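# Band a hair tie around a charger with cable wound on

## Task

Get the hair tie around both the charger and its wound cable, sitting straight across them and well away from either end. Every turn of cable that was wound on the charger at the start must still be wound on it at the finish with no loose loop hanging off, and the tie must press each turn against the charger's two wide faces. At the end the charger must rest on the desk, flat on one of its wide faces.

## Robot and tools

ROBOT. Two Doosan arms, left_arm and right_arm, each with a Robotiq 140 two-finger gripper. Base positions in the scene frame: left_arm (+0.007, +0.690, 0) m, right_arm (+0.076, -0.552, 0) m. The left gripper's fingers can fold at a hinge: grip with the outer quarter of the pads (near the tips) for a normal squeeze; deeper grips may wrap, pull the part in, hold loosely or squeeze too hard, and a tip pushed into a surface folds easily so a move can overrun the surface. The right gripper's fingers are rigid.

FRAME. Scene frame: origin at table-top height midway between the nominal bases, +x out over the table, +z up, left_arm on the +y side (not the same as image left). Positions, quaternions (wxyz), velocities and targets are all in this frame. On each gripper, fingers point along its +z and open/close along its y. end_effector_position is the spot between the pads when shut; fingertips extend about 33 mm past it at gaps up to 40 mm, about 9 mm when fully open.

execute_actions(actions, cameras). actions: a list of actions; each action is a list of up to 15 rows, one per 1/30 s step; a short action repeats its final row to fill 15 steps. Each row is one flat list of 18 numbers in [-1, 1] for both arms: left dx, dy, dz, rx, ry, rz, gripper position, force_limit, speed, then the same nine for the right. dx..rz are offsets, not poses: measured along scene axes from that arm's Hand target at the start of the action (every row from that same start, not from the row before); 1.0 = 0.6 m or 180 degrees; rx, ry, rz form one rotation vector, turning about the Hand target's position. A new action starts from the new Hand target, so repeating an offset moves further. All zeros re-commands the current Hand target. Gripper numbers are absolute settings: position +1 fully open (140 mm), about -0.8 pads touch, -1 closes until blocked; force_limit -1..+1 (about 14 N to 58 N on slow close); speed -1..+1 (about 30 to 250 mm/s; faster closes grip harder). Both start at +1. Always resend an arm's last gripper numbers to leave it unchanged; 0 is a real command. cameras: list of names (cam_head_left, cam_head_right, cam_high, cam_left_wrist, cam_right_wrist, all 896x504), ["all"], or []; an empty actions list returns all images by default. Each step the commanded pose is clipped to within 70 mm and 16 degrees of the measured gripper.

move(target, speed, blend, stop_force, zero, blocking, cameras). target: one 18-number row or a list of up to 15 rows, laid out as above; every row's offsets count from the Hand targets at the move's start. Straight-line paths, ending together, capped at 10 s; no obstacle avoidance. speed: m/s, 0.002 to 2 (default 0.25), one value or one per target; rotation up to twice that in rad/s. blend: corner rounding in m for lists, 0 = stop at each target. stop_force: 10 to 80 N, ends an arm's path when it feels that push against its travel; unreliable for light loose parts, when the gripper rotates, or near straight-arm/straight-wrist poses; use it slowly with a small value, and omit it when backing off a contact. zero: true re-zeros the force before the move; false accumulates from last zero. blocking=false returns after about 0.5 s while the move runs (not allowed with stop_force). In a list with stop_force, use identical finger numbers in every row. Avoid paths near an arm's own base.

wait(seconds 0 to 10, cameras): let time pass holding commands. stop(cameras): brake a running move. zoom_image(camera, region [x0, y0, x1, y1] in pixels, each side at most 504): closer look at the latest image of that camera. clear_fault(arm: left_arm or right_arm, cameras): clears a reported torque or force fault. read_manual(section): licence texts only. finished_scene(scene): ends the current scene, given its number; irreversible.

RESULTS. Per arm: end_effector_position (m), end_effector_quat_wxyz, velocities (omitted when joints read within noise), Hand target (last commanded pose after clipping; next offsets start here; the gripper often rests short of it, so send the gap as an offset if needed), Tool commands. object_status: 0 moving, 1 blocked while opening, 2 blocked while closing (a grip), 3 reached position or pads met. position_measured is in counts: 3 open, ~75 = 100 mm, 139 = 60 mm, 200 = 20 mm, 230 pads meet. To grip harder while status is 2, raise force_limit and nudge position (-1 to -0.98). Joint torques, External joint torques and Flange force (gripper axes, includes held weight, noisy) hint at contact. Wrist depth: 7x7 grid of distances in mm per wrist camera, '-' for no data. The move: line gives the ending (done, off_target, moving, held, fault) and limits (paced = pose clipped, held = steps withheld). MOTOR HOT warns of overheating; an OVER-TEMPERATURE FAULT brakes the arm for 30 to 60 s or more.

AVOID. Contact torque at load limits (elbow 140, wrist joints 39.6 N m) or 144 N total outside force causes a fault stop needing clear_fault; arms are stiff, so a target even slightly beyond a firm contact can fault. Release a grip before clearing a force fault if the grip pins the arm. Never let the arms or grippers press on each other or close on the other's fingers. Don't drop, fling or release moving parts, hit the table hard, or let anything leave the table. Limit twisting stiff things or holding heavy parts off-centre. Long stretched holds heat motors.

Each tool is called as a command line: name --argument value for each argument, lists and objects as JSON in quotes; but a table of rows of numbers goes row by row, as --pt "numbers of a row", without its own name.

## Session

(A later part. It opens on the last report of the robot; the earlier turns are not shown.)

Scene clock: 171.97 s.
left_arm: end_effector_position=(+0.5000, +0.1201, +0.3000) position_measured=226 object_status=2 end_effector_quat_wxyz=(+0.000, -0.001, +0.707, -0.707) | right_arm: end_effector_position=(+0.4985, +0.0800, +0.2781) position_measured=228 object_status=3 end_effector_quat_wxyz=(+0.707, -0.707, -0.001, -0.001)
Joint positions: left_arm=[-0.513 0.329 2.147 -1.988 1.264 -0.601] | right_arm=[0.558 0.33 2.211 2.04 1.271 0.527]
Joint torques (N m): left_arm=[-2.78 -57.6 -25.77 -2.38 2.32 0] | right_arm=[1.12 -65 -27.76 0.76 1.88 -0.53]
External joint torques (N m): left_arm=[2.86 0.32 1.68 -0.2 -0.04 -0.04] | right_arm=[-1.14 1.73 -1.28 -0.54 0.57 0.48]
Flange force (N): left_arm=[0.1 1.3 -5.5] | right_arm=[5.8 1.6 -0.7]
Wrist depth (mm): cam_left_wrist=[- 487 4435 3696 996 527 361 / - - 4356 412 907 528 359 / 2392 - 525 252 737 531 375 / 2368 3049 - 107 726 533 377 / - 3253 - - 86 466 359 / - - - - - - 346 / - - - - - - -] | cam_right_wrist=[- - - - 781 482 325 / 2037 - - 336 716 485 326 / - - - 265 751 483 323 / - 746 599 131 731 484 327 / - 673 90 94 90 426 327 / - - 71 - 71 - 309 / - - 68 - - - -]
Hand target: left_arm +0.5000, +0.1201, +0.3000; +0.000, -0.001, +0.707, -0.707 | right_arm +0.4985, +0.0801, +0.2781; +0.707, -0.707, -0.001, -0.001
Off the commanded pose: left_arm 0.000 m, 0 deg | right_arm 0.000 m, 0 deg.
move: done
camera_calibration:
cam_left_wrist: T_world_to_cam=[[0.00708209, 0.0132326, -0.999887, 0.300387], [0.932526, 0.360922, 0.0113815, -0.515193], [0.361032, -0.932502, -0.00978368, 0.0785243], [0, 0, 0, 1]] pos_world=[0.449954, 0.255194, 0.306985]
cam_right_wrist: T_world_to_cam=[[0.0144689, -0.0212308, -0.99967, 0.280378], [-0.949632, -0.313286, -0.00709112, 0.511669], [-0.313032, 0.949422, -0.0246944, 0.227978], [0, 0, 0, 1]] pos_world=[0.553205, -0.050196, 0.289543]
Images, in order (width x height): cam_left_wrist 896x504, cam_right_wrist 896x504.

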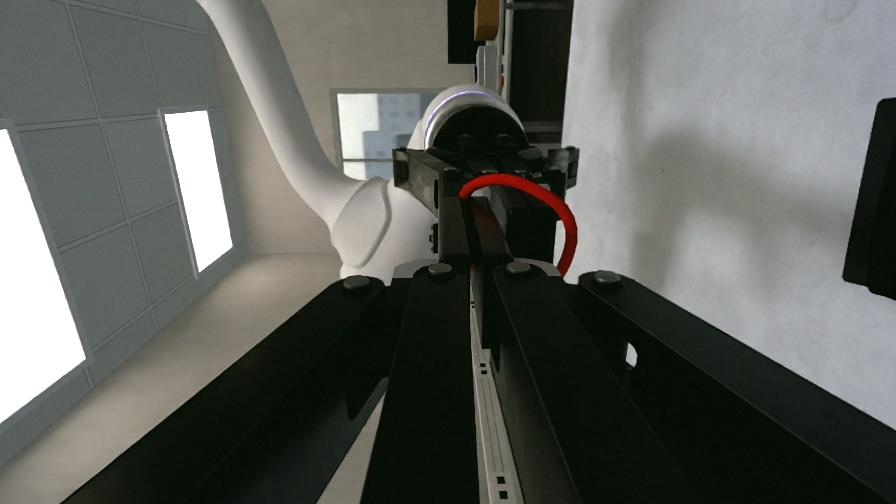

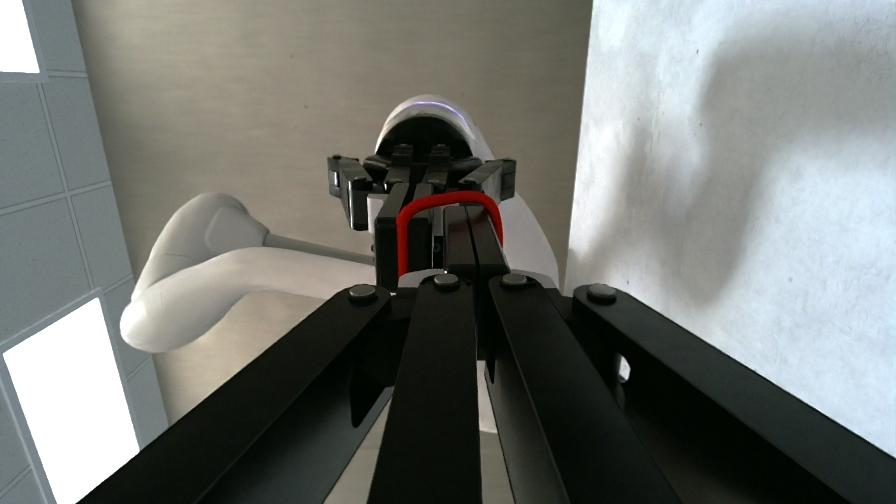

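move --target '[0,0,0,0,0,0,-0.7,-1,-1,0,0,-0.006,0,0,0,-0.79,-1,0]' --speed 0.05

move --target '[0,0.1,0,0,0,0,-0.7,-1,-1,0,0,0,0,0,0,-0.79,-1,0]' --cameras '["cam_right_wrist","cam_left_wrist"]' --speed 0.05

zoom_image --camera "cam_right_wrist" --region '[340, 80, 580, 300]'

zoom_image --camera "cam_left_wrist" --region '[340, 80, 600, 300]'

Scene clock: 176.87 s.
left_arm: end_effector_position=(+0.5000, +0.1201, +0.3000) position_measured=217 object_status=3 end_effector_quat_wxyz=(+0.000, -0.001, +0.707, -0.707) | right_arm: end_effector_position=(+0.4985, +0.0801, +0.2745) position_measured=228 object_status=3 end_effector_quat_wxyz=(+0.707, -0.707, -0.001, -0.001)
Joint positions: left_arm=[-0.513 0.329 2.147 -1.988 1.264 -0.601] | right_arm=[0.558 0.336 2.213 2.042 1.274 0.52]
Joint torques (N m): left_arm=[-2.11 -57.55 -25.79 -2.37 2.31 0.02] | right_arm=[0.4 -65.12 -28.11 0.74 1.81 -0.59]
External joint torques (N m): left_arm=[2.08 0.18 1.74 -0.21 -0.03 -0.07] | right_arm=[-0.33 1.11 -0.74 -0.53 0.66 0.54]
Flange force (N): left_arm=[1.0 1.1 -4.4] | right_arm=[3.6 0.8 -0.4]
Wrist depth (mm): cam_left_wrist=[2541 501 3253 3753 1016 529 361 / 2280 - 540 411 914 528 361 / - - 530 273 286 526 378 / - - - 133 149 527 379 / 2259 - 92 - - 468 361 / - - - - - - 332 / - - - - - - -] | cam_right_wrist=[- - - - 731 482 321 / - - - 375 742 477 323 / - - 219 286 755 481 321 / 2644 755 590 131 729 476 322 / 2161 668 90 95 91 418 321 / - - 71 - 72 - 305 / - - 68 - - - -]
Hand target: left_arm +0.5000, +0.1201, +0.3000; +0.000, -0.001, +0.707, -0.707 | right_arm +0.4985, +0.0801, +0.2745; +0.707, -0.707, -0.001, -0.001
Off the commanded pose: left_arm 0.000 m, 0 deg | right_arm 0.000 m, 0 deg.
move: done

Scene clock: 178.40 s.
left_arm: end_effector_position=(+0.5000, +0.1801, +0.3000) position_measured=217 object_status=3 end_effector_quat_wxyz=(+0.000, -0.001, +0.707, -0.707) | right_arm: end_effector_position=(+0.4985, +0.0801, +0.2745) position_measured=228 object_status=3 end_effector_quat_wxyz=(+0.707, -0.707, -0.001, -0.001)
Joint positions: left_arm=[-0.413 0.301 2.19 -1.906 1.327 -0.61] | right_arm=[0.558 0.336 2.213 2.042 1.274 0.52]
Joint torques (N m): left_arm=[-2.86 -52.7 -24.37 -2.23 2.22 0] | right_arm=[1.06 -65.54 -28.04 0.84 2.02 -0.45]
External joint torques (N m): left_arm=[2.76 -1.06 1.35 -0.16 0.04 -0.05] | right_arm=[-0.92 1.98 -0.7 -0.64 0.44 0.4]
Flange force (N): left_arm=[1.5 -1.0 -5.9] | right_arm=[5.0 2.3 -0.8]
Wrist depth (mm): cam_left_wrist=[2238 - - 4280 1029 529 360 / 3049 4356 4603 384 900 528 360 / - 3641 588 307 805 535 336 / - - - - 808 529 335 / - - 92 - - 469 360 / - - - - - - 333 / - - - - - - -] | cam_right_wrist=[2071 - 2301 - 731 483 321 / 2239 - - 397 731 473 321 / 2161 - - 272 794 479 319 / - 751 636 119 735 479 321 / 1972 694 90 94 91 417 321 / - - 71 - 72 - 306 / - - 68 - - - -]
Hand target: left_arm +0.5000, +0.1801, +0.3000; +0.000, -0.001, +0.707, -0.707 | right_arm +0.4985, +0.0801, +0.2745; +0.707, -0.707, -0.001, -0.001
Off the commanded pose: left_arm 0.000 m, 0 deg | right_arm 0.000 m, 0 deg.
move: done
camera_calibration:
cam_left_wrist: T_world_to_cam=[[0.00708209, 0.0132326, -0.999887, 0.299593], [0.932526, 0.360922, 0.0113815, -0.536849], [0.361032, -0.932502, -0.00978368, 0.134474], [0, 0, 0, 1]] pos_world=[0.449954, 0.315194, 0.306985]
cam_right_wrist: T_world_to_cam=[[0.0144701, -0.0212304, -0.99967, 0.27678], [-0.949632, -0.313286, -0.00709245, 0.511675], [-0.313032, 0.949422, -0.0246943, 0.227794], [0, 0, 0, 1]] pos_world=[0.553205, -0.050096, 0.285943]
Images, in order (width x height): cam_left_wrist 896x504, cam_right_wrist 896x504.

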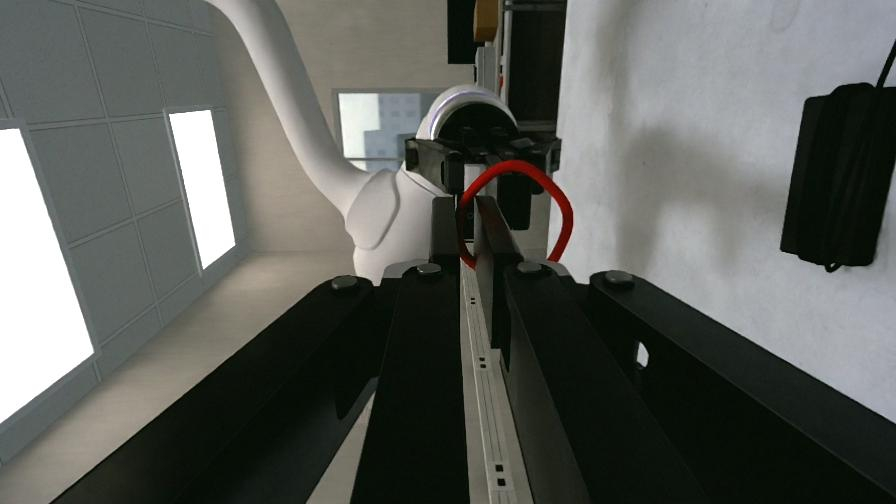

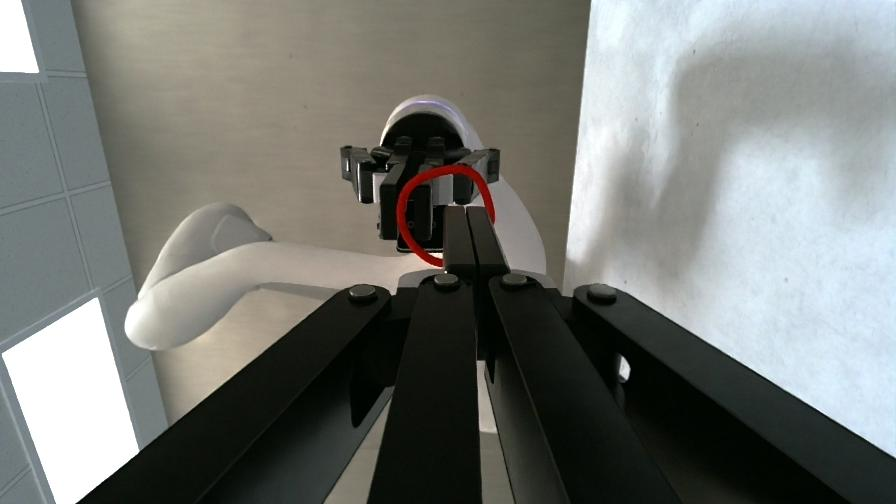

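Scaled by 2.100 from the camera's 896x504 image, which has a finer 1280x720 frame.

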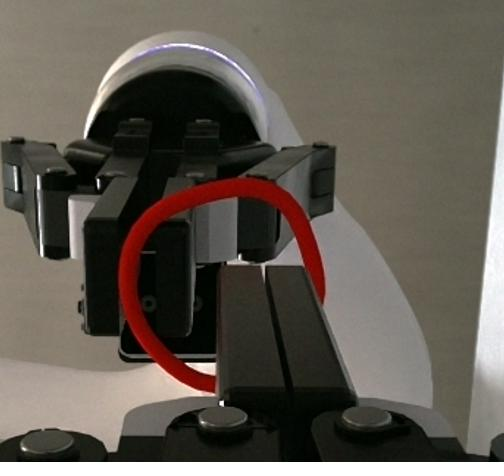

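Scaled by 1.938 from the camera's 896x504 image, which has a finer 1280x720 frame.

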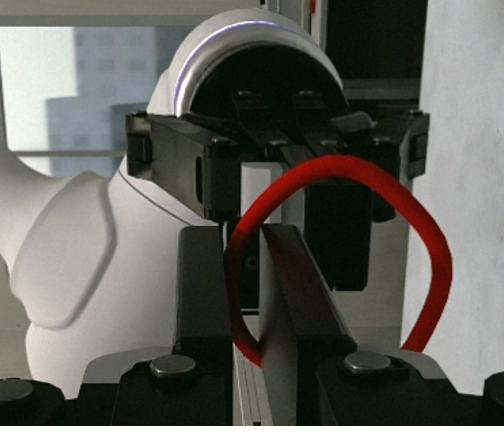

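move --target '[0,0,0,0,0,0,-1,-0.3,-1,0,0,0.006,0,0,0,-0.79,-1,0]' --speed 0.05 --cameras '["cam_right_wrist","cam_left_wrist"]'

zoom_image --camera "cam_right_wrist" --region '[340, 80, 580, 300]'

zoom_image --camera "cam_left_wrist" --region '[340, 80, 600, 300]'

Scene clock: 189.53 s.
left_arm: end_effector_position=(+0.5000, +0.1801, +0.3000) position_measured=226 object_status=2 end_effector_quat_wxyz=(+0.000, -0.001, +0.707, -0.707) | right_arm: end_effector_position=(+0.4985, +0.0801, +0.2780) position_measured=228 object_status=3 end_effector_quat_wxyz=(+0.707, -0.707, -0.001, -0.001)
Joint positions: left_arm=[-0.412 0.301 2.19 -1.906 1.327 -0.61] | right_arm=[0.558 0.33 2.211 2.04 1.271 0.527]
Joint torques (N m): left_arm=[-2.4 -53.17 -24.4 -2.02 2.2 0.02] | right_arm=[0.48 -65.16 -28.13 0.85 1.99 -0.62]
External joint torques (N m): left_arm=[2.43 -0.56 1.41 -0.36 0.08 -0.06] | right_arm=[-0.43 2.14 -0.88 -0.63 0.45 0.57]
Flange force (N): left_arm=[1.5 0.0 -5.0] | right_arm=[5.0 2.1 0.3]
Wrist depth (mm): cam_left_wrist=[- 3641 588 4978 1025 566 359 / - - 4135 442 907 577 344 / 3253 4691 605 291 900 529 321 / - 3253 - 120 802 531 332 / - - - - 86 469 361 / - - - - - - 333 / - - - - - - -] | cam_right_wrist=[- - - - 815 489 326 / - 2389 2485 383 769 485 324 / - - - 273 742 485 326 / - 794 647 119 742 480 327 / 3145 698 90 94 91 426 325 / - - 71 - 72 - 307 / - - 68 - - - -]
Hand target: left_arm +0.5000, +0.1801, +0.3000; +0.000, -0.001, +0.707, -0.707 | right_arm +0.4985, +0.0801, +0.2781; +0.707, -0.707, -0.001, -0.001
Off the commanded pose: left_arm 0.000 m, 0 deg | right_arm 0.000 m, 0 deg.
move: done
camera_calibration:
cam_left_wrist: T_world_to_cam=[[0.00708209, 0.0132326, -0.999887, 0.299593], [0.932526, 0.360922, 0.0113815, -0.536849], [0.361032, -0.932502, -0.00978368, 0.134474], [0, 0, 0, 1]] pos_world=[0.449954, 0.315194, 0.306985]
cam_right_wrist: T_world_to_cam=[[0.0144701, -0.0212304, -0.99967, 0.280279], [-0.949632, -0.313286, -0.00709245, 0.5117], [-0.313032, 0.949422, -0.0246943, 0.22788], [0, 0, 0, 1]] pos_world=[0.553205, -0.050096, 0.289443]
Images, in order (width x height): cam_left_wrist 896x504, cam_right_wrist 896x504.

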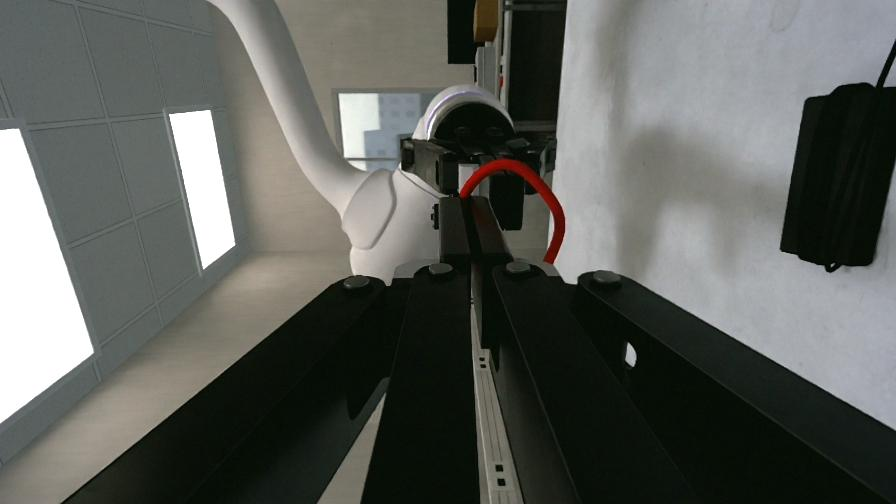

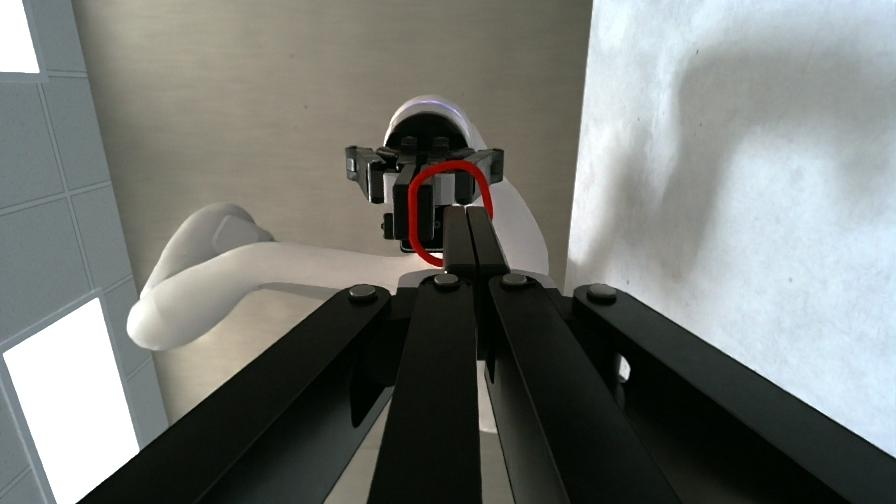

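Scaled by 2.100 from the camera's 896x504 image, which has a finer 1280x720 frame.

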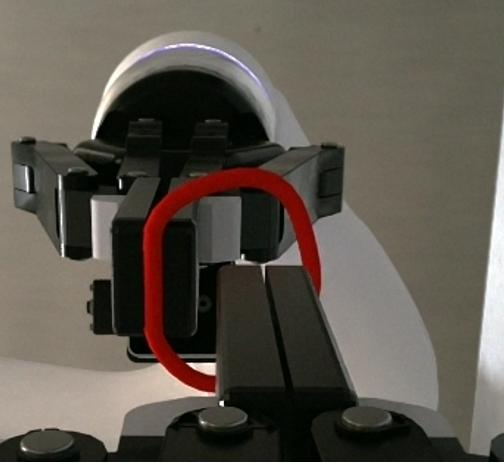

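Scaled by 1.938 from the camera's 896x504 image, which has a finer 1280x720 frame.

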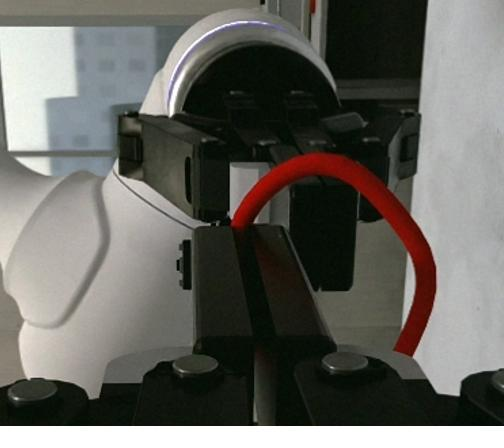

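move --target '[0,-0.1,0,0,0,0,-1,-0.3,-1,0,0,0,0,0,0,-0.79,-1,0]' --speed 0.05 --cameras '["cam_right_wrist","cam_left_wrist"]'

zoom_image --camera "cam_right_wrist" --region '[340, 80, 580, 300]'

zoom_image --camera "cam_left_wrist" --region '[340, 80, 600, 300]'

Scene clock: 193.87 s.
left_arm: end_effector_position=(+0.5000, +0.1202, +0.3000) position_measured=226 object_status=2 end_effector_quat_wxyz=(+0.000, -0.001, +0.707, -0.707) | right_arm: end_effector_position=(+0.4985, +0.0801, +0.2781) position_measured=228 object_status=3 end_effector_quat_wxyz=(+0.707, -0.707, -0.001, -0.001)
Joint positions: left_arm=[-0.513 0.329 2.147 -1.988 1.264 -0.601] | right_arm=[0.558 0.33 2.211 2.04 1.271 0.527]
Joint torques (N m): left_arm=[-4.37 -57.26 -25.55 -2.35 2.4 -0.02] | right_arm=[0.61 -65.28 -27.98 0.79 1.83 -0.51]
External joint torques (N m): left_arm=[4.39 0.19 1.59 -0.21 -0.12 -0.03] | right_arm=[-0.45 2.06 -1.08 -0.59 0.61 0.46]
Flange force (N): left_arm=[-1.2 1.0 -7.8] | right_arm=[5.2 2.3 0.3]
Wrist depth (mm): cam_left_wrist=[2439 517 - 3641 1029 526 361 / - - 4135 436 914 529 358 / 3127 3012 528 251 726 526 377 / 2280 - - - 739 539 376 / - - - - 86 470 361 / - - - - - - 332 / - - - - - - -] | cam_right_wrist=[- - - - 737 484 323 / - - - 367 772 489 329 / 2199 - - 268 826 483 327 / - 744 605 131 733 485 323 / - 652 90 95 90 425 326 / - - 71 - 72 - 309 / - - 69 - - - -]
Hand target: left_arm +0.5000, +0.1201, +0.3000; +0.000, -0.001, +0.707, -0.707 | right_arm +0.4985, +0.0801, +0.2781; +0.707, -0.707, -0.001, -0.001
Off the commanded pose: left_arm 0.000 m, 0 deg | right_arm 0.000 m, 0 deg.
move: done
camera_calibration:
cam_left_wrist: T_world_to_cam=[[0.00708209, 0.0132326, -0.999887, 0.300387], [0.932526, 0.360922, 0.0113815, -0.515193], [0.361032, -0.932502, -0.00978368, 0.0785243], [0, 0, 0, 1]] pos_world=[0.449954, 0.255194, 0.306985]
cam_right_wrist: T_world_to_cam=[[0.0144701, -0.0212304, -0.99967, 0.280379], [-0.949632, -0.313286, -0.00709245, 0.5117], [-0.313032, 0.949422, -0.0246943, 0.227883], [0, 0, 0, 1]] pos_world=[0.553205, -0.050096, 0.289543]
Images, in order (width x height): cam_left_wrist 896x504, cam_right_wrist 896x504.

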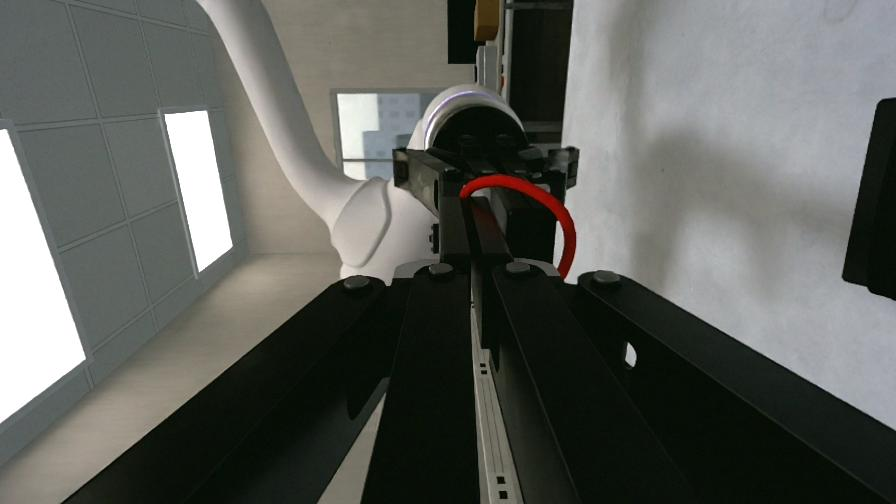

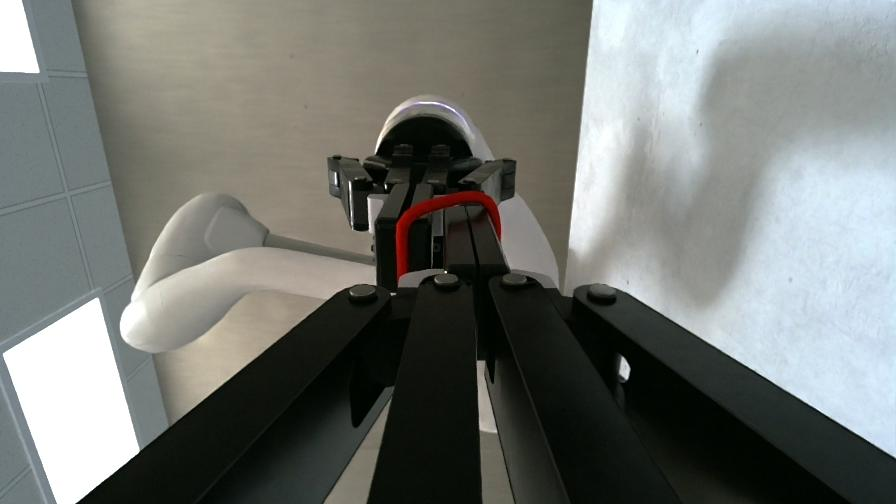

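Scaled by 2.100 from the camera's 896x504 image, which has a finer 1280x720 frame.

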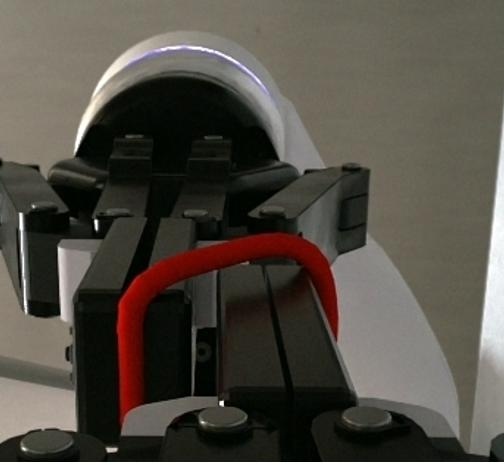

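Scaled by 1.938 from the camera's 896x504 image, which has a finer 1280x720 frame.

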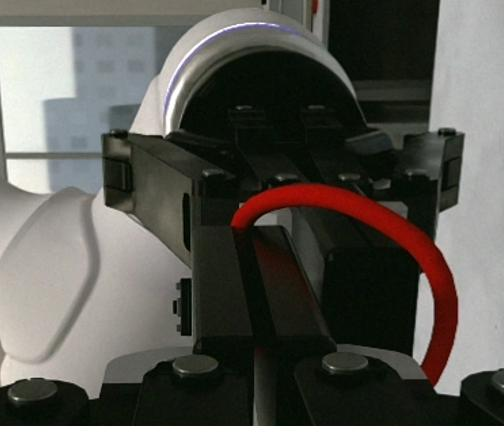

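move --target '[0,0,0,0,0,0,-1,-0.3,-1,0,0,0.005,0,0,0,-0.79,-1,0]' --speed 0.05 --cameras '["cam_right_wrist","cam_left_wrist"]'

zoom_image --camera "cam_left_wrist" --region '[340, 80, 600, 300]'

zoom_image --camera "cam_right_wrist" --region '[340, 80, 580, 300]'

Scene clock: 197.13 s.
left_arm: end_effector_position=(+0.5000, +0.1201, +0.3000) position_measured=226 object_status=2 end_effector_quat_wxyz=(+0.000, -0.001, +0.707, -0.707) | right_arm: end_effector_position=(+0.4985, +0.0801, +0.2810) position_measured=228 object_status=3 end_effector_quat_wxyz=(+0.707, -0.707, -0.001, -0.001)
Joint positions: left_arm=[-0.513 0.329 2.147 -1.988 1.264 -0.601] | right_arm=[0.558 0.325 2.21 2.038 1.268 0.532]
Joint torques (N m): left_arm=[-2.6 -57.08 -25.46 -2.29 2.24 -0.01] | right_arm=[0.41 -64.98 -28.39 0.82 1.91 -0.57]
External joint torques (N m): left_arm=[2.74 -0.1 1.58 -0.27 0.04 -0.04] | right_arm=[-0.17 0.97 -1.08 -0.61 0.55 0.52]
Flange force (N): left_arm=[0.5 0.8 -5.4] | right_arm=[3.9 0.2 0.1]
Wrist depth (mm): cam_left_wrist=[- 510 - 3587 1029 525 360 / 1862 - 498 372 890 543 358 / - 3587 522 263 808 525 374 / 2415 - 495 121 722 527 380 / - - - - 86 469 360 / 2259 - - - - - 331 / - - - - - - -] | cam_right_wrist=[- - - - 727 490 327 / - - - 327 679 493 329 / - - 258 270 774 494 327 / 2020 751 593 131 740 488 328 / - 672 90 94 91 426 328 / - - 71 - 72 - 315 / - - 69 - - - -]
Hand target: left_arm +0.5000, +0.1201, +0.3000; +0.000, -0.001, +0.707, -0.707 | right_arm +0.4985, +0.0801, +0.2811; +0.707, -0.707, -0.001, -0.001
Off the commanded pose: left_arm 0.000 m, 0 deg | right_arm 0.000 m, 0 deg.
move: done
camera_calibration:
cam_left_wrist: T_world_to_cam=[[0.00708209, 0.0132326, -0.999887, 0.300387], [0.932526, 0.360922, 0.0113815, -0.515193], [0.361032, -0.932502, -0.00978368, 0.0785243], [0, 0, 0, 1]] pos_world=[0.449954, 0.255194, 0.306985]
cam_right_wrist: T_world_to_cam=[[0.0144701, -0.0212304, -0.99967, 0.283278], [-0.949632, -0.313286, -0.00709245, 0.511721], [-0.313032, 0.949422, -0.0246943, 0.227955], [0, 0, 0, 1]] pos_world=[0.553205, -0.050096, 0.292443]
Images, in order (width x height): cam_left_wrist 896x504, cam_right_wrist 896x504.

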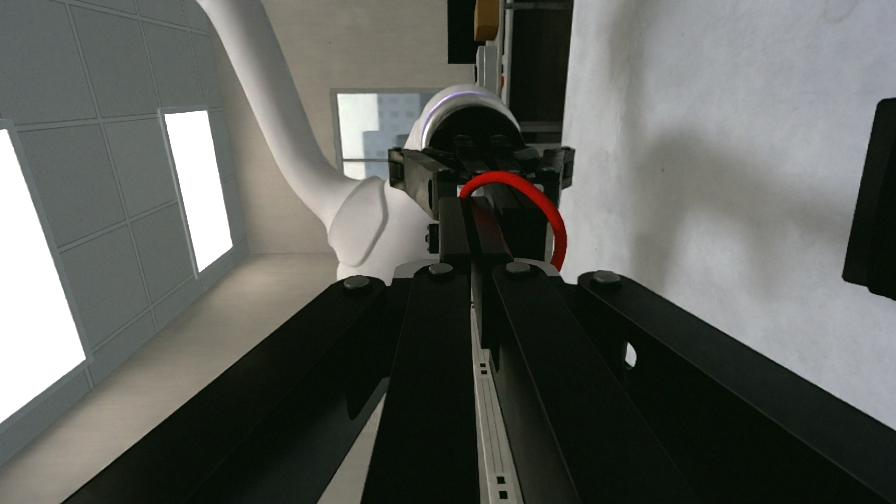

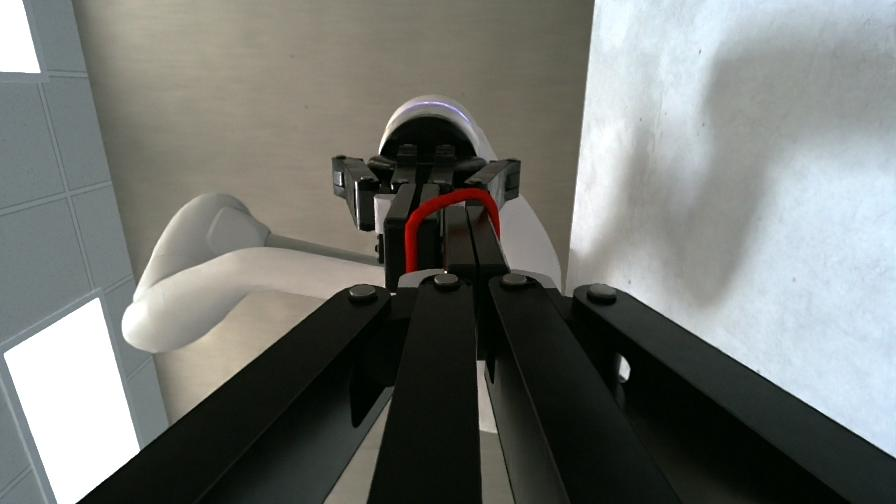

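Scaled by 1.938 from the camera's 896x504 image, which has a finer 1280x720 frame.

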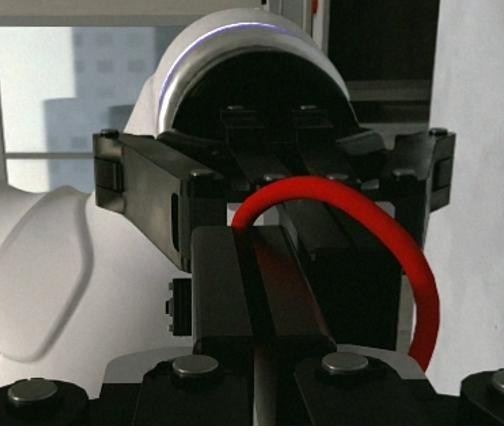

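Scaled by 2.100 from the camera's 896x504 image, which has a finer 1280x720 frame.

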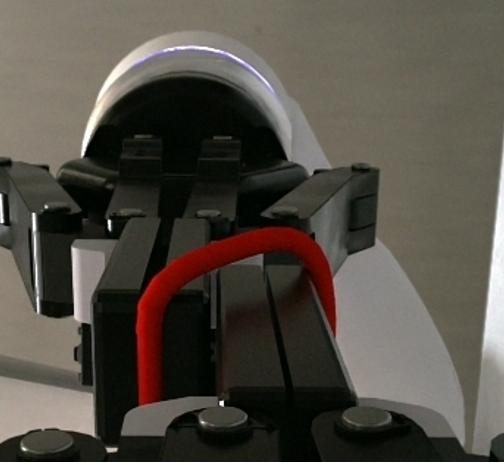

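move --pt "0 0 0 0 0 0 -1 -0.3 -1 0 0.025 -0.003 0 0 0 -0.79 -1 0" --pt "0 0 0 0 0 0 -1 -0.3 -1 0 0.025 -0.0167 0 0 0 -0.79 -1 0" --speed 0.05

move --target '[0,0,0,0,0,0,-1,-0.3,-1,0,0,0,0,0,0,-0.64,-1,-1]' --cameras '["cam_right_wrist","cam_left_wrist"]'

zoom_image --camera "cam_left_wrist" --region '[340, 80, 600, 300]'

zoom_image --camera "cam_right_wrist" --region '[340, 80, 580, 300]'

Scene clock: 204.87 s.
left_arm: end_effector_position=(+0.5000, +0.1201, +0.3000) position_measured=226 object_status=2 end_effector_quat_wxyz=(+0.000, -0.001, +0.707, -0.707) | right_arm: end_effector_position=(+0.4985, +0.0951, +0.2711) position_measured=228 object_status=3 end_effector_quat_wxyz=(+0.707, -0.707, -0.001, -0.001)
Joint positions: left_arm=[-0.513 0.329 2.147 -1.988 1.264 -0.601] | right_arm=[0.583 0.351 2.198 2.064 1.263 0.512]
Joint torques (N m): left_arm=[-3.65 -59.18 -27.37 -2.78 3.16 -0.05] | right_arm=[1.95 -64.8 -27.42 0.28 0.99 -0.51]
External joint torques (N m): left_arm=[3.81 1.84 3.48 0.22 -0.88 0] | right_arm=[-1.98 -0.5 -1.43 -0.13 1.49 0.46]
Flange force (N): left_arm=[0.5 3.7 -7.4] | right_arm=[4.6 -0.9 -3.6]
Wrist depth (mm): cam_left_wrist=[3127 2710 5544 3210 1029 533 359 / 3012 3436 4135 434 907 528 359 / - 3753 518 240 285 531 378 / - 3935 - 121 135 530 375 / - - - - 86 469 360 / - - - - - - 334 / - - - - - - -] | cam_right_wrist=[- - - - 809 473 318 / 2180 - - 349 714 471 318 / - 2536 218 257 714 475 318 / 2239 735 143 131 720 476 317 / 2071 645 90 94 90 415 315 / - - 71 - 72 - 302 / - - 68 - - - -]
Hand target: left_arm +0.5000, +0.1201, +0.3000; +0.000, -0.001, +0.707, -0.707 | right_arm +0.4985, +0.0951, +0.2710; +0.707, -0.707, -0.001, -0.001
Off the commanded pose: left_arm 0.000 m, 0 deg | right_arm 0.000 m, 0 deg.
move: done

Scene clock: 205.50 s.
left_arm: end_effector_position=(+0.5000, +0.1201, +0.3000) position_measured=226 object_status=2 end_effector_quat_wxyz=(+0.000, -0.001, +0.707, -0.707) | right_arm: end_effector_position=(+0.4985, +0.0951, +0.2710) position_measured=210 object_status=0 end_effector_quat_wxyz=(+0.707, -0.707, -0.001, -0.001)
Joint positions: left_arm=[-0.513 0.329 2.147 -1.988 1.264 -0.601] | right_arm=[0.583 0.351 2.198 2.064 1.263 0.512]
Joint torques (N m): left_arm=[-4.05 -60.29 -28.43 -3.1 3.57 0.05] | right_arm=[2.09 -63.4 -26.49 0.09 0.56 -0.53]
External joint torques (N m): left_arm=[4.06 2.95 4.63 0.55 -1.29 -0.09] | right_arm=[-1.97 -2.16 -2.31 0.05 1.93 0.48]
Flange force (N): left_arm=[0.7 5.2 -8.1] | right_arm=[4.4 -3.5 -3.9]
Wrist depth (mm): cam_left_wrist=[- 3210 5190 4691 1034 526 361 / - 3485 519 434 914 525 361 / - - 520 260 247 526 375 / 2772 3641 526 121 136 522 376 / 2681 3049 - - 86 466 362 / - - - - - - 335 / - - - - - - -] | cam_right_wrist=[- - - - 731 474 318 / 2219 - - 355 744 472 316 / - - 220 243 708 474 318 / 2239 737 143 131 729 472 317 / 2054 645 90 97 94 388 315 / - - 74 - 72 - 289 / - - 70 - - - -]
Hand target: left_arm +0.5000, +0.1201, +0.3000; +0.000, -0.001, +0.707, -0.707 | right_arm +0.4985, +0.0951, +0.2710; +0.707, -0.707, -0.001, -0.001
Off the commanded pose: left_arm 0.000 m, 0 deg | right_arm 0.000 m, 0 deg.
move: done
camera_calibration:
cam_left_wrist: T_world_to_cam=[[0.00708209, 0.0132326, -0.999887, 0.300387], [0.932526, 0.360922, 0.0113815, -0.515193], [0.361032, -0.932502, -0.00978368, 0.0785243], [0, 0, 0, 1]] pos_world=[0.449954, 0.255194, 0.306985]
cam_right_wrist: T_world_to_cam=[[0.0144371, -0.021136, -0.999672, 0.273622], [-0.949633, -0.313285, -0.00709068, 0.516349], [-0.313032, 0.949424, -0.0245944, 0.213439], [0, 0, 0, 1]] pos_world=[0.553205, -0.0350962, 0.282443]
Images, in order (width x height): cam_left_wrist 896x504, cam_right_wrist 896x504.

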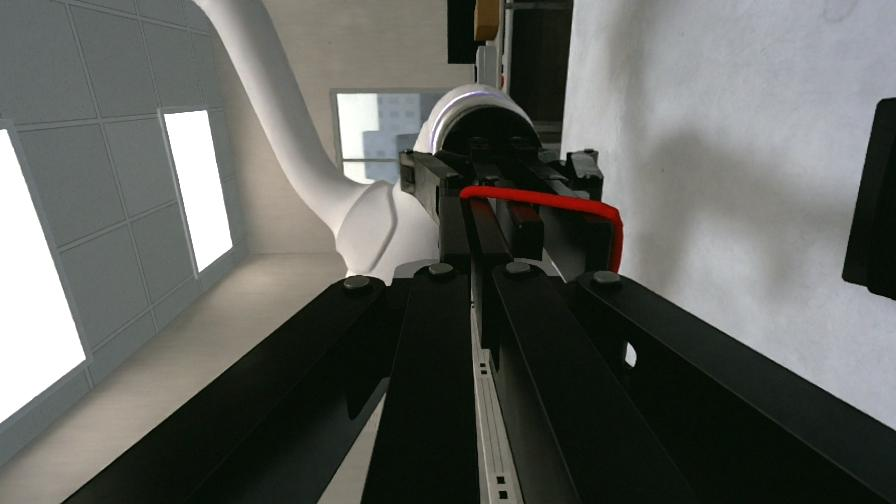

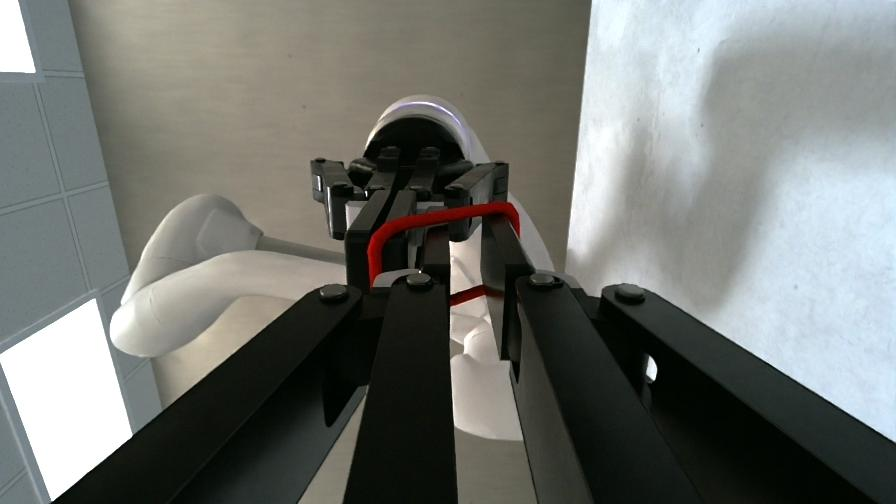

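Scaled by 1.938 from the camera's 896x504 image, which has a finer 1280x720 frame.

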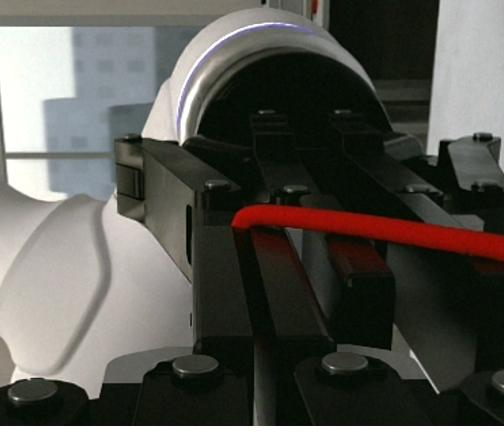

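Scaled by 2.100 from the camera's 896x504 image, which has a finer 1280x720 frame.

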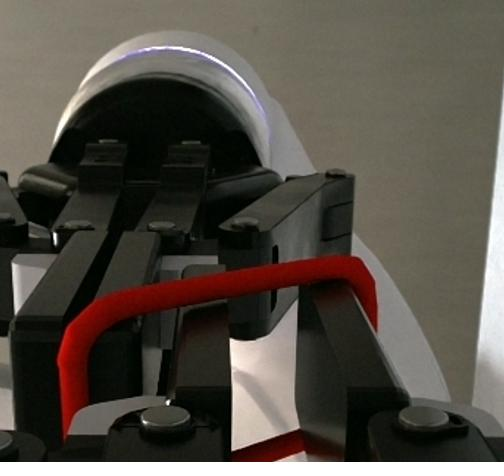

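move --target '[0,-0.0197,0.0422,0.278,0,0,-1,-0.3,-1,0,0,0,0,0,0,-0.64,-1,-1]' --speed 0.15 --cameras '["cam_right_wrist","cam_left_wrist","cam_head_left"]'

zoom_image --camera "cam_left_wrist" --region '[340, 80, 640, 340]'

zoom_image --camera "cam_right_wrist" --region '[340, 80, 580, 300]'

Scene clock: 216.10 s.
left_arm: end_effector_position=(+0.5000, +0.1083, +0.3253) position_measured=226 object_status=2 end_effector_quat_wxyz=(+0.000, -0.001, +0.940, -0.342) | right_arm: end_effector_position=(+0.4985, +0.0951, +0.2710) position_measured=210 object_status=3 end_effector_quat_wxyz=(+0.707, -0.707, -0.001, -0.001)
Joint positions: left_arm=[-0.699 0.14 1.771 -0.701 0.869 -1.904] | right_arm=[0.583 0.351 2.198 2.064 1.263 0.512]
Joint torques (N m): left_arm=[-3.48 -55.72 -42.65 1.4 -0.99 0.02] | right_arm=[0.46 -65.47 -27.02 0.54 1.23 -0.6]
External joint torques (N m): left_arm=[3.53 1.73 3.03 0.38 0.43 -0.05] | right_arm=[-0.55 0.22 -1.67 -0.38 1.24 0.55]
Flange force (N): left_arm=[-1.7 7.1 -1.1] | right_arm=[4.4 -0.4 -0.6]
Wrist depth (mm): cam_left_wrist=[2710 862 642 507 426 357 313 / 2280 324 639 534 421 374 323 / 2121 295 214 200 418 385 336 / 330 357 802 121 170 399 342 / 321 359 - - 86 403 354 / 327 - - - - - 358 / - - - - - - -] | cam_right_wrist=[- 375 2142 - 714 473 318 / 285 370 432 - 809 473 316 / 220 219 - - 712 477 319 / 175 160 140 130 716 475 318 / 2004 599 90 97 94 393 317 / - - 74 - 72 - 291 / - - 70 - - - -]
Hand target: left_arm +0.5000, +0.1083, +0.3253; +0.000, -0.001, +0.940, -0.342 | right_arm +0.4985, +0.0951, +0.2710; +0.707, -0.707, -0.001, -0.001
Off the commanded pose: left_arm 0.000 m, 0 deg | right_arm 0.000 m, 0 deg.
move: done
camera_calibration:
cam_left_wrist: T_world_to_cam=[[0.00704931, 0.774917, -0.632024, 0.123723], [0.932531, 0.223091, 0.28393, -0.584961], [0.361021, -0.591383, -0.721062, 0.262223], [0, 0, 0, 1]] pos_world=[0.449954, 0.189699, 0.433362]
cam_right_wrist: T_world_to_cam=[[0.0144701, -0.0212304, -0.99967, 0.2736], [-0.949632, -0.313286, -0.00709245, 0.516349], [-0.313032, 0.949422, -0.0246943, 0.213466], [0, 0, 0, 1]] pos_world=[0.553205, -0.035096, 0.282443]
Images, in order (width x height): cam_head_left 896x504, cam_left_wrist 896x504, cam_right_wrist 896x504.

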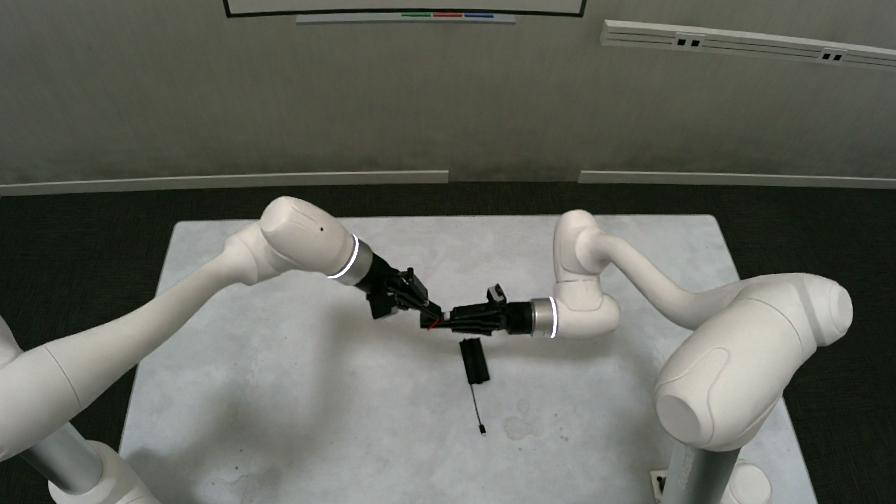

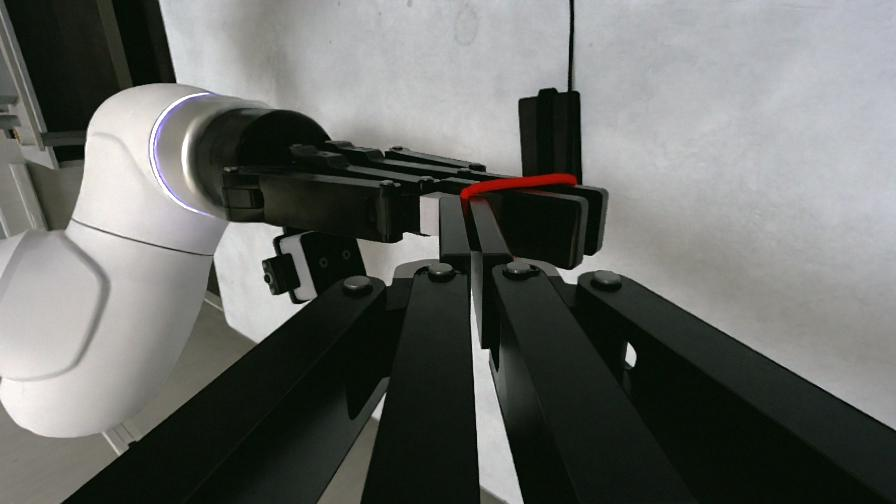

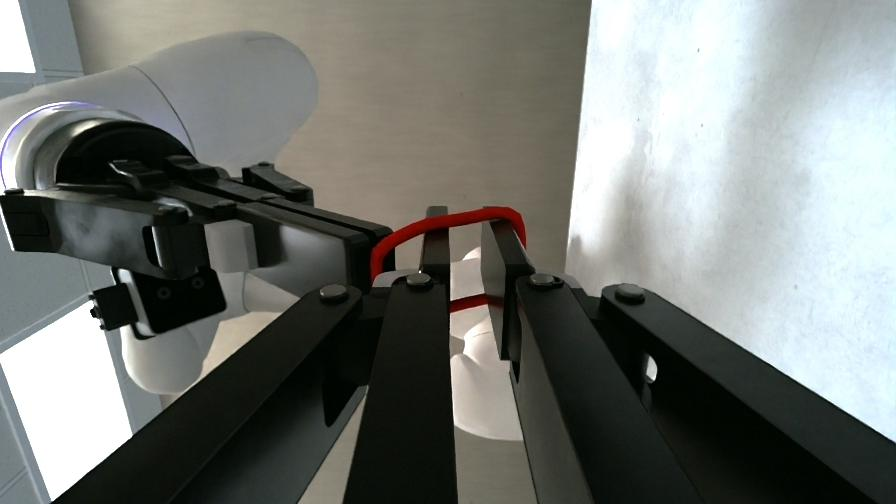

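Scaled by 1.680 from the camera's 896x504 image, which has a finer 1280x720 frame.

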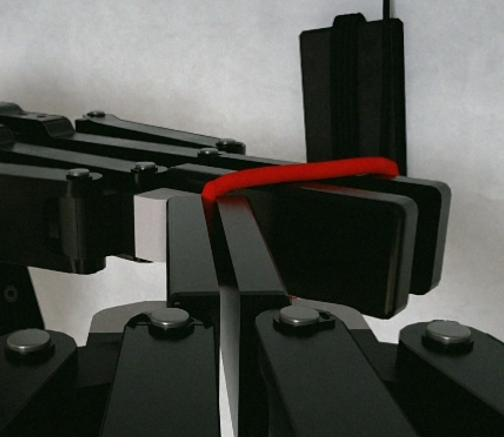

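Scaled by 2.100 from the camera's 896x504 image, which has a finer 1280x720 frame.

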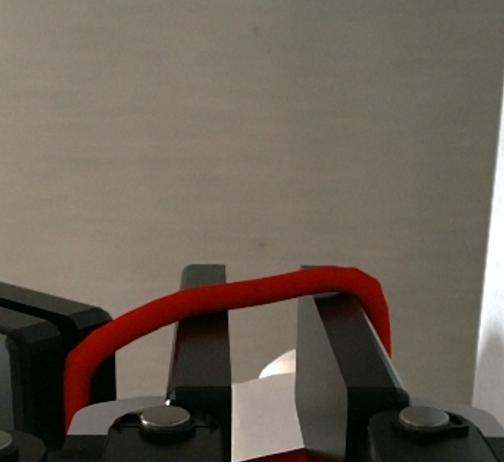

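move --target '[0,0,0,0,0,0,-1,-0.3,-1,0,-0.05,0,0,0,0,-0.64,-1,-1]' --speed 0.08 --cameras '["cam_right_wrist","cam_left_wrist"]'

zoom_image --camera "cam_left_wrist" --region '[340, 80, 640, 340]'

zoom_image --camera "cam_right_wrist" --region '[340, 80, 580, 300]'

Scene clock: 219.50 s.
left_arm: end_effector_position=(+0.5000, +0.1083, +0.3253) position_measured=226 object_status=2 end_effector_quat_wxyz=(+0.000, -0.001, +0.940, -0.342) | right_arm: end_effector_position=(+0.4985, +0.0651, +0.2710) position_measured=210 object_status=3 end_effector_quat_wxyz=(+0.707, -0.707, -0.001, -0.001)
Joint positions: left_arm=[-0.699 0.14 1.771 -0.701 0.869 -1.904] | right_arm=[0.533 0.332 2.23 2.023 1.293 0.513]
Joint torques (N m): left_arm=[-2.68 -54.59 -41.31 1.93 -0.78 0.01] | right_arm=[0.04 -63.78 -26.47 0.65 1.55 -0.52]
External joint torques (N m): left_arm=[2.8 0.74 1.94 -0.15 0.23 -0.04] | right_arm=[-0.1 1.07 -1.87 -0.37 0.92 0.47]
Flange force (N): left_arm=[-1.2 5.6 -1.3] | right_arm=[5.0 0.7 1.0]
Wrist depth (mm): cam_left_wrist=[3388 830 640 503 424 357 310 / 2323 327 659 534 422 372 321 / 355 286 224 207 436 382 334 / 350 409 795 121 456 401 342 / 341 381 - - 86 399 358 / 350 - - - - - 360 / - - - - - - -] | cam_right_wrist=[- 413 - 2142 729 472 319 / 314 389 451 - 712 476 319 / 214 231 184 - 834 473 319 / - 583 171 145 720 475 317 / 1726 644 90 97 94 390 318 / - - 74 - 72 - 288 / - - 70 - - - -]
Hand target: left_arm +0.5000, +0.1083, +0.3253; +0.000, -0.001, +0.940, -0.342 | right_arm +0.4985, +0.0651, +0.2710; +0.707, -0.707, -0.001, -0.001
Off the commanded pose: left_arm 0.000 m, 0 deg | right_arm 0.000 m, 0 deg.
move: done
camera_calibration:
cam_left_wrist: T_world_to_cam=[[0.00704931, 0.774917, -0.632024, 0.123723], [0.932531, 0.223091, 0.28393, -0.584961], [0.361021, -0.591383, -0.721062, 0.262223], [0, 0, 0, 1]] pos_world=[0.449954, 0.189699, 0.433362]
cam_right_wrist: T_world_to_cam=[[0.0144701, -0.0212304, -0.99967, 0.272963], [-0.949632, -0.313286, -0.00709245, 0.506951], [-0.313032, 0.949422, -0.0246943, 0.241949], [0, 0, 0, 1]] pos_world=[0.553205, -0.065096, 0.282443]
Images, in order (width x height): cam_left_wrist 896x504, cam_right_wrist 896x504.

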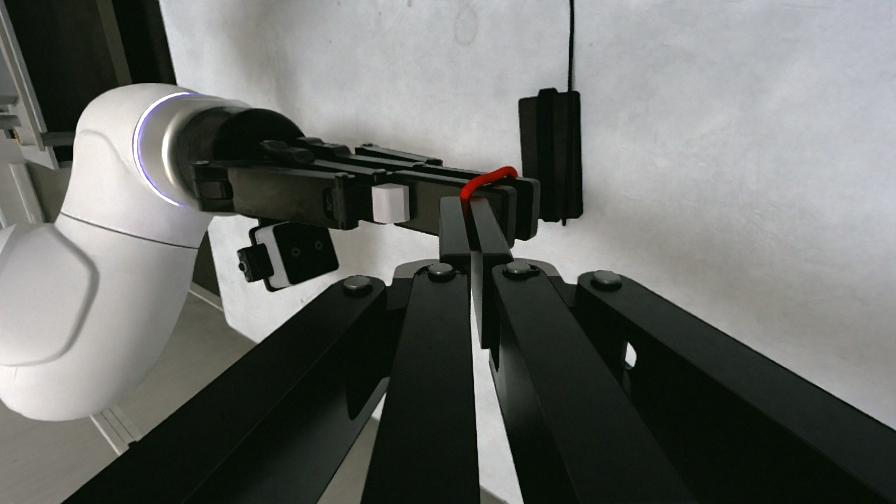

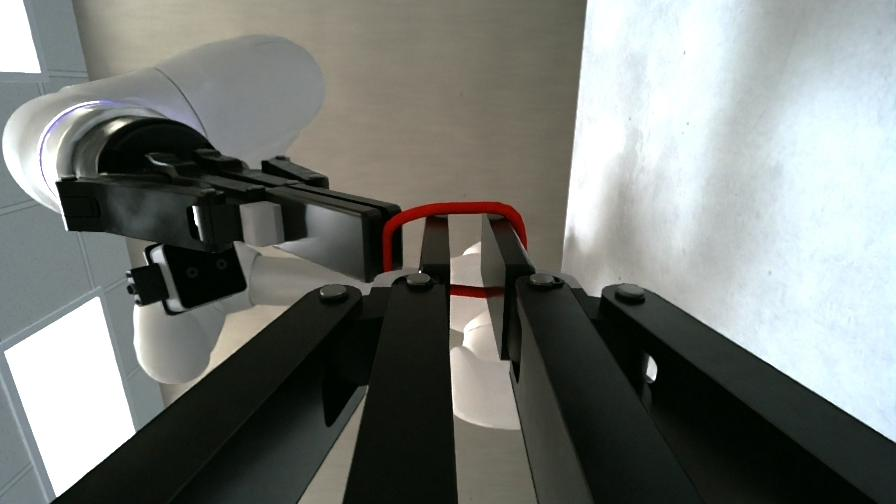

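Scaled by 1.680 from the camera's 896x504 image, which has a finer 1280x720 frame.

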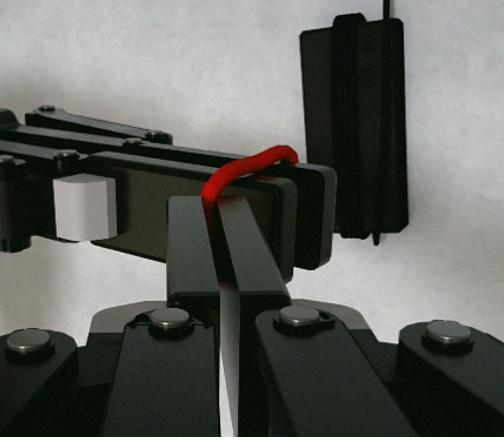

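Scaled by 2.100 from the camera's 896x504 image, which has a finer 1280x720 frame.

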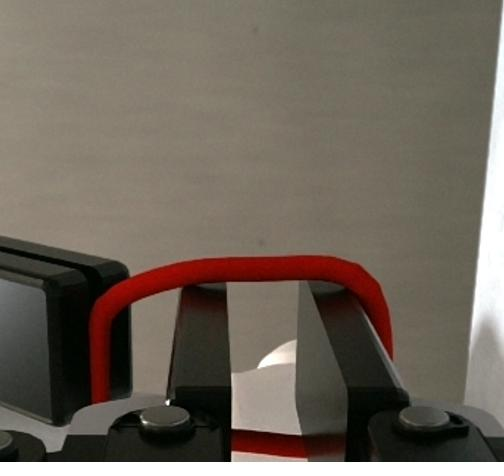

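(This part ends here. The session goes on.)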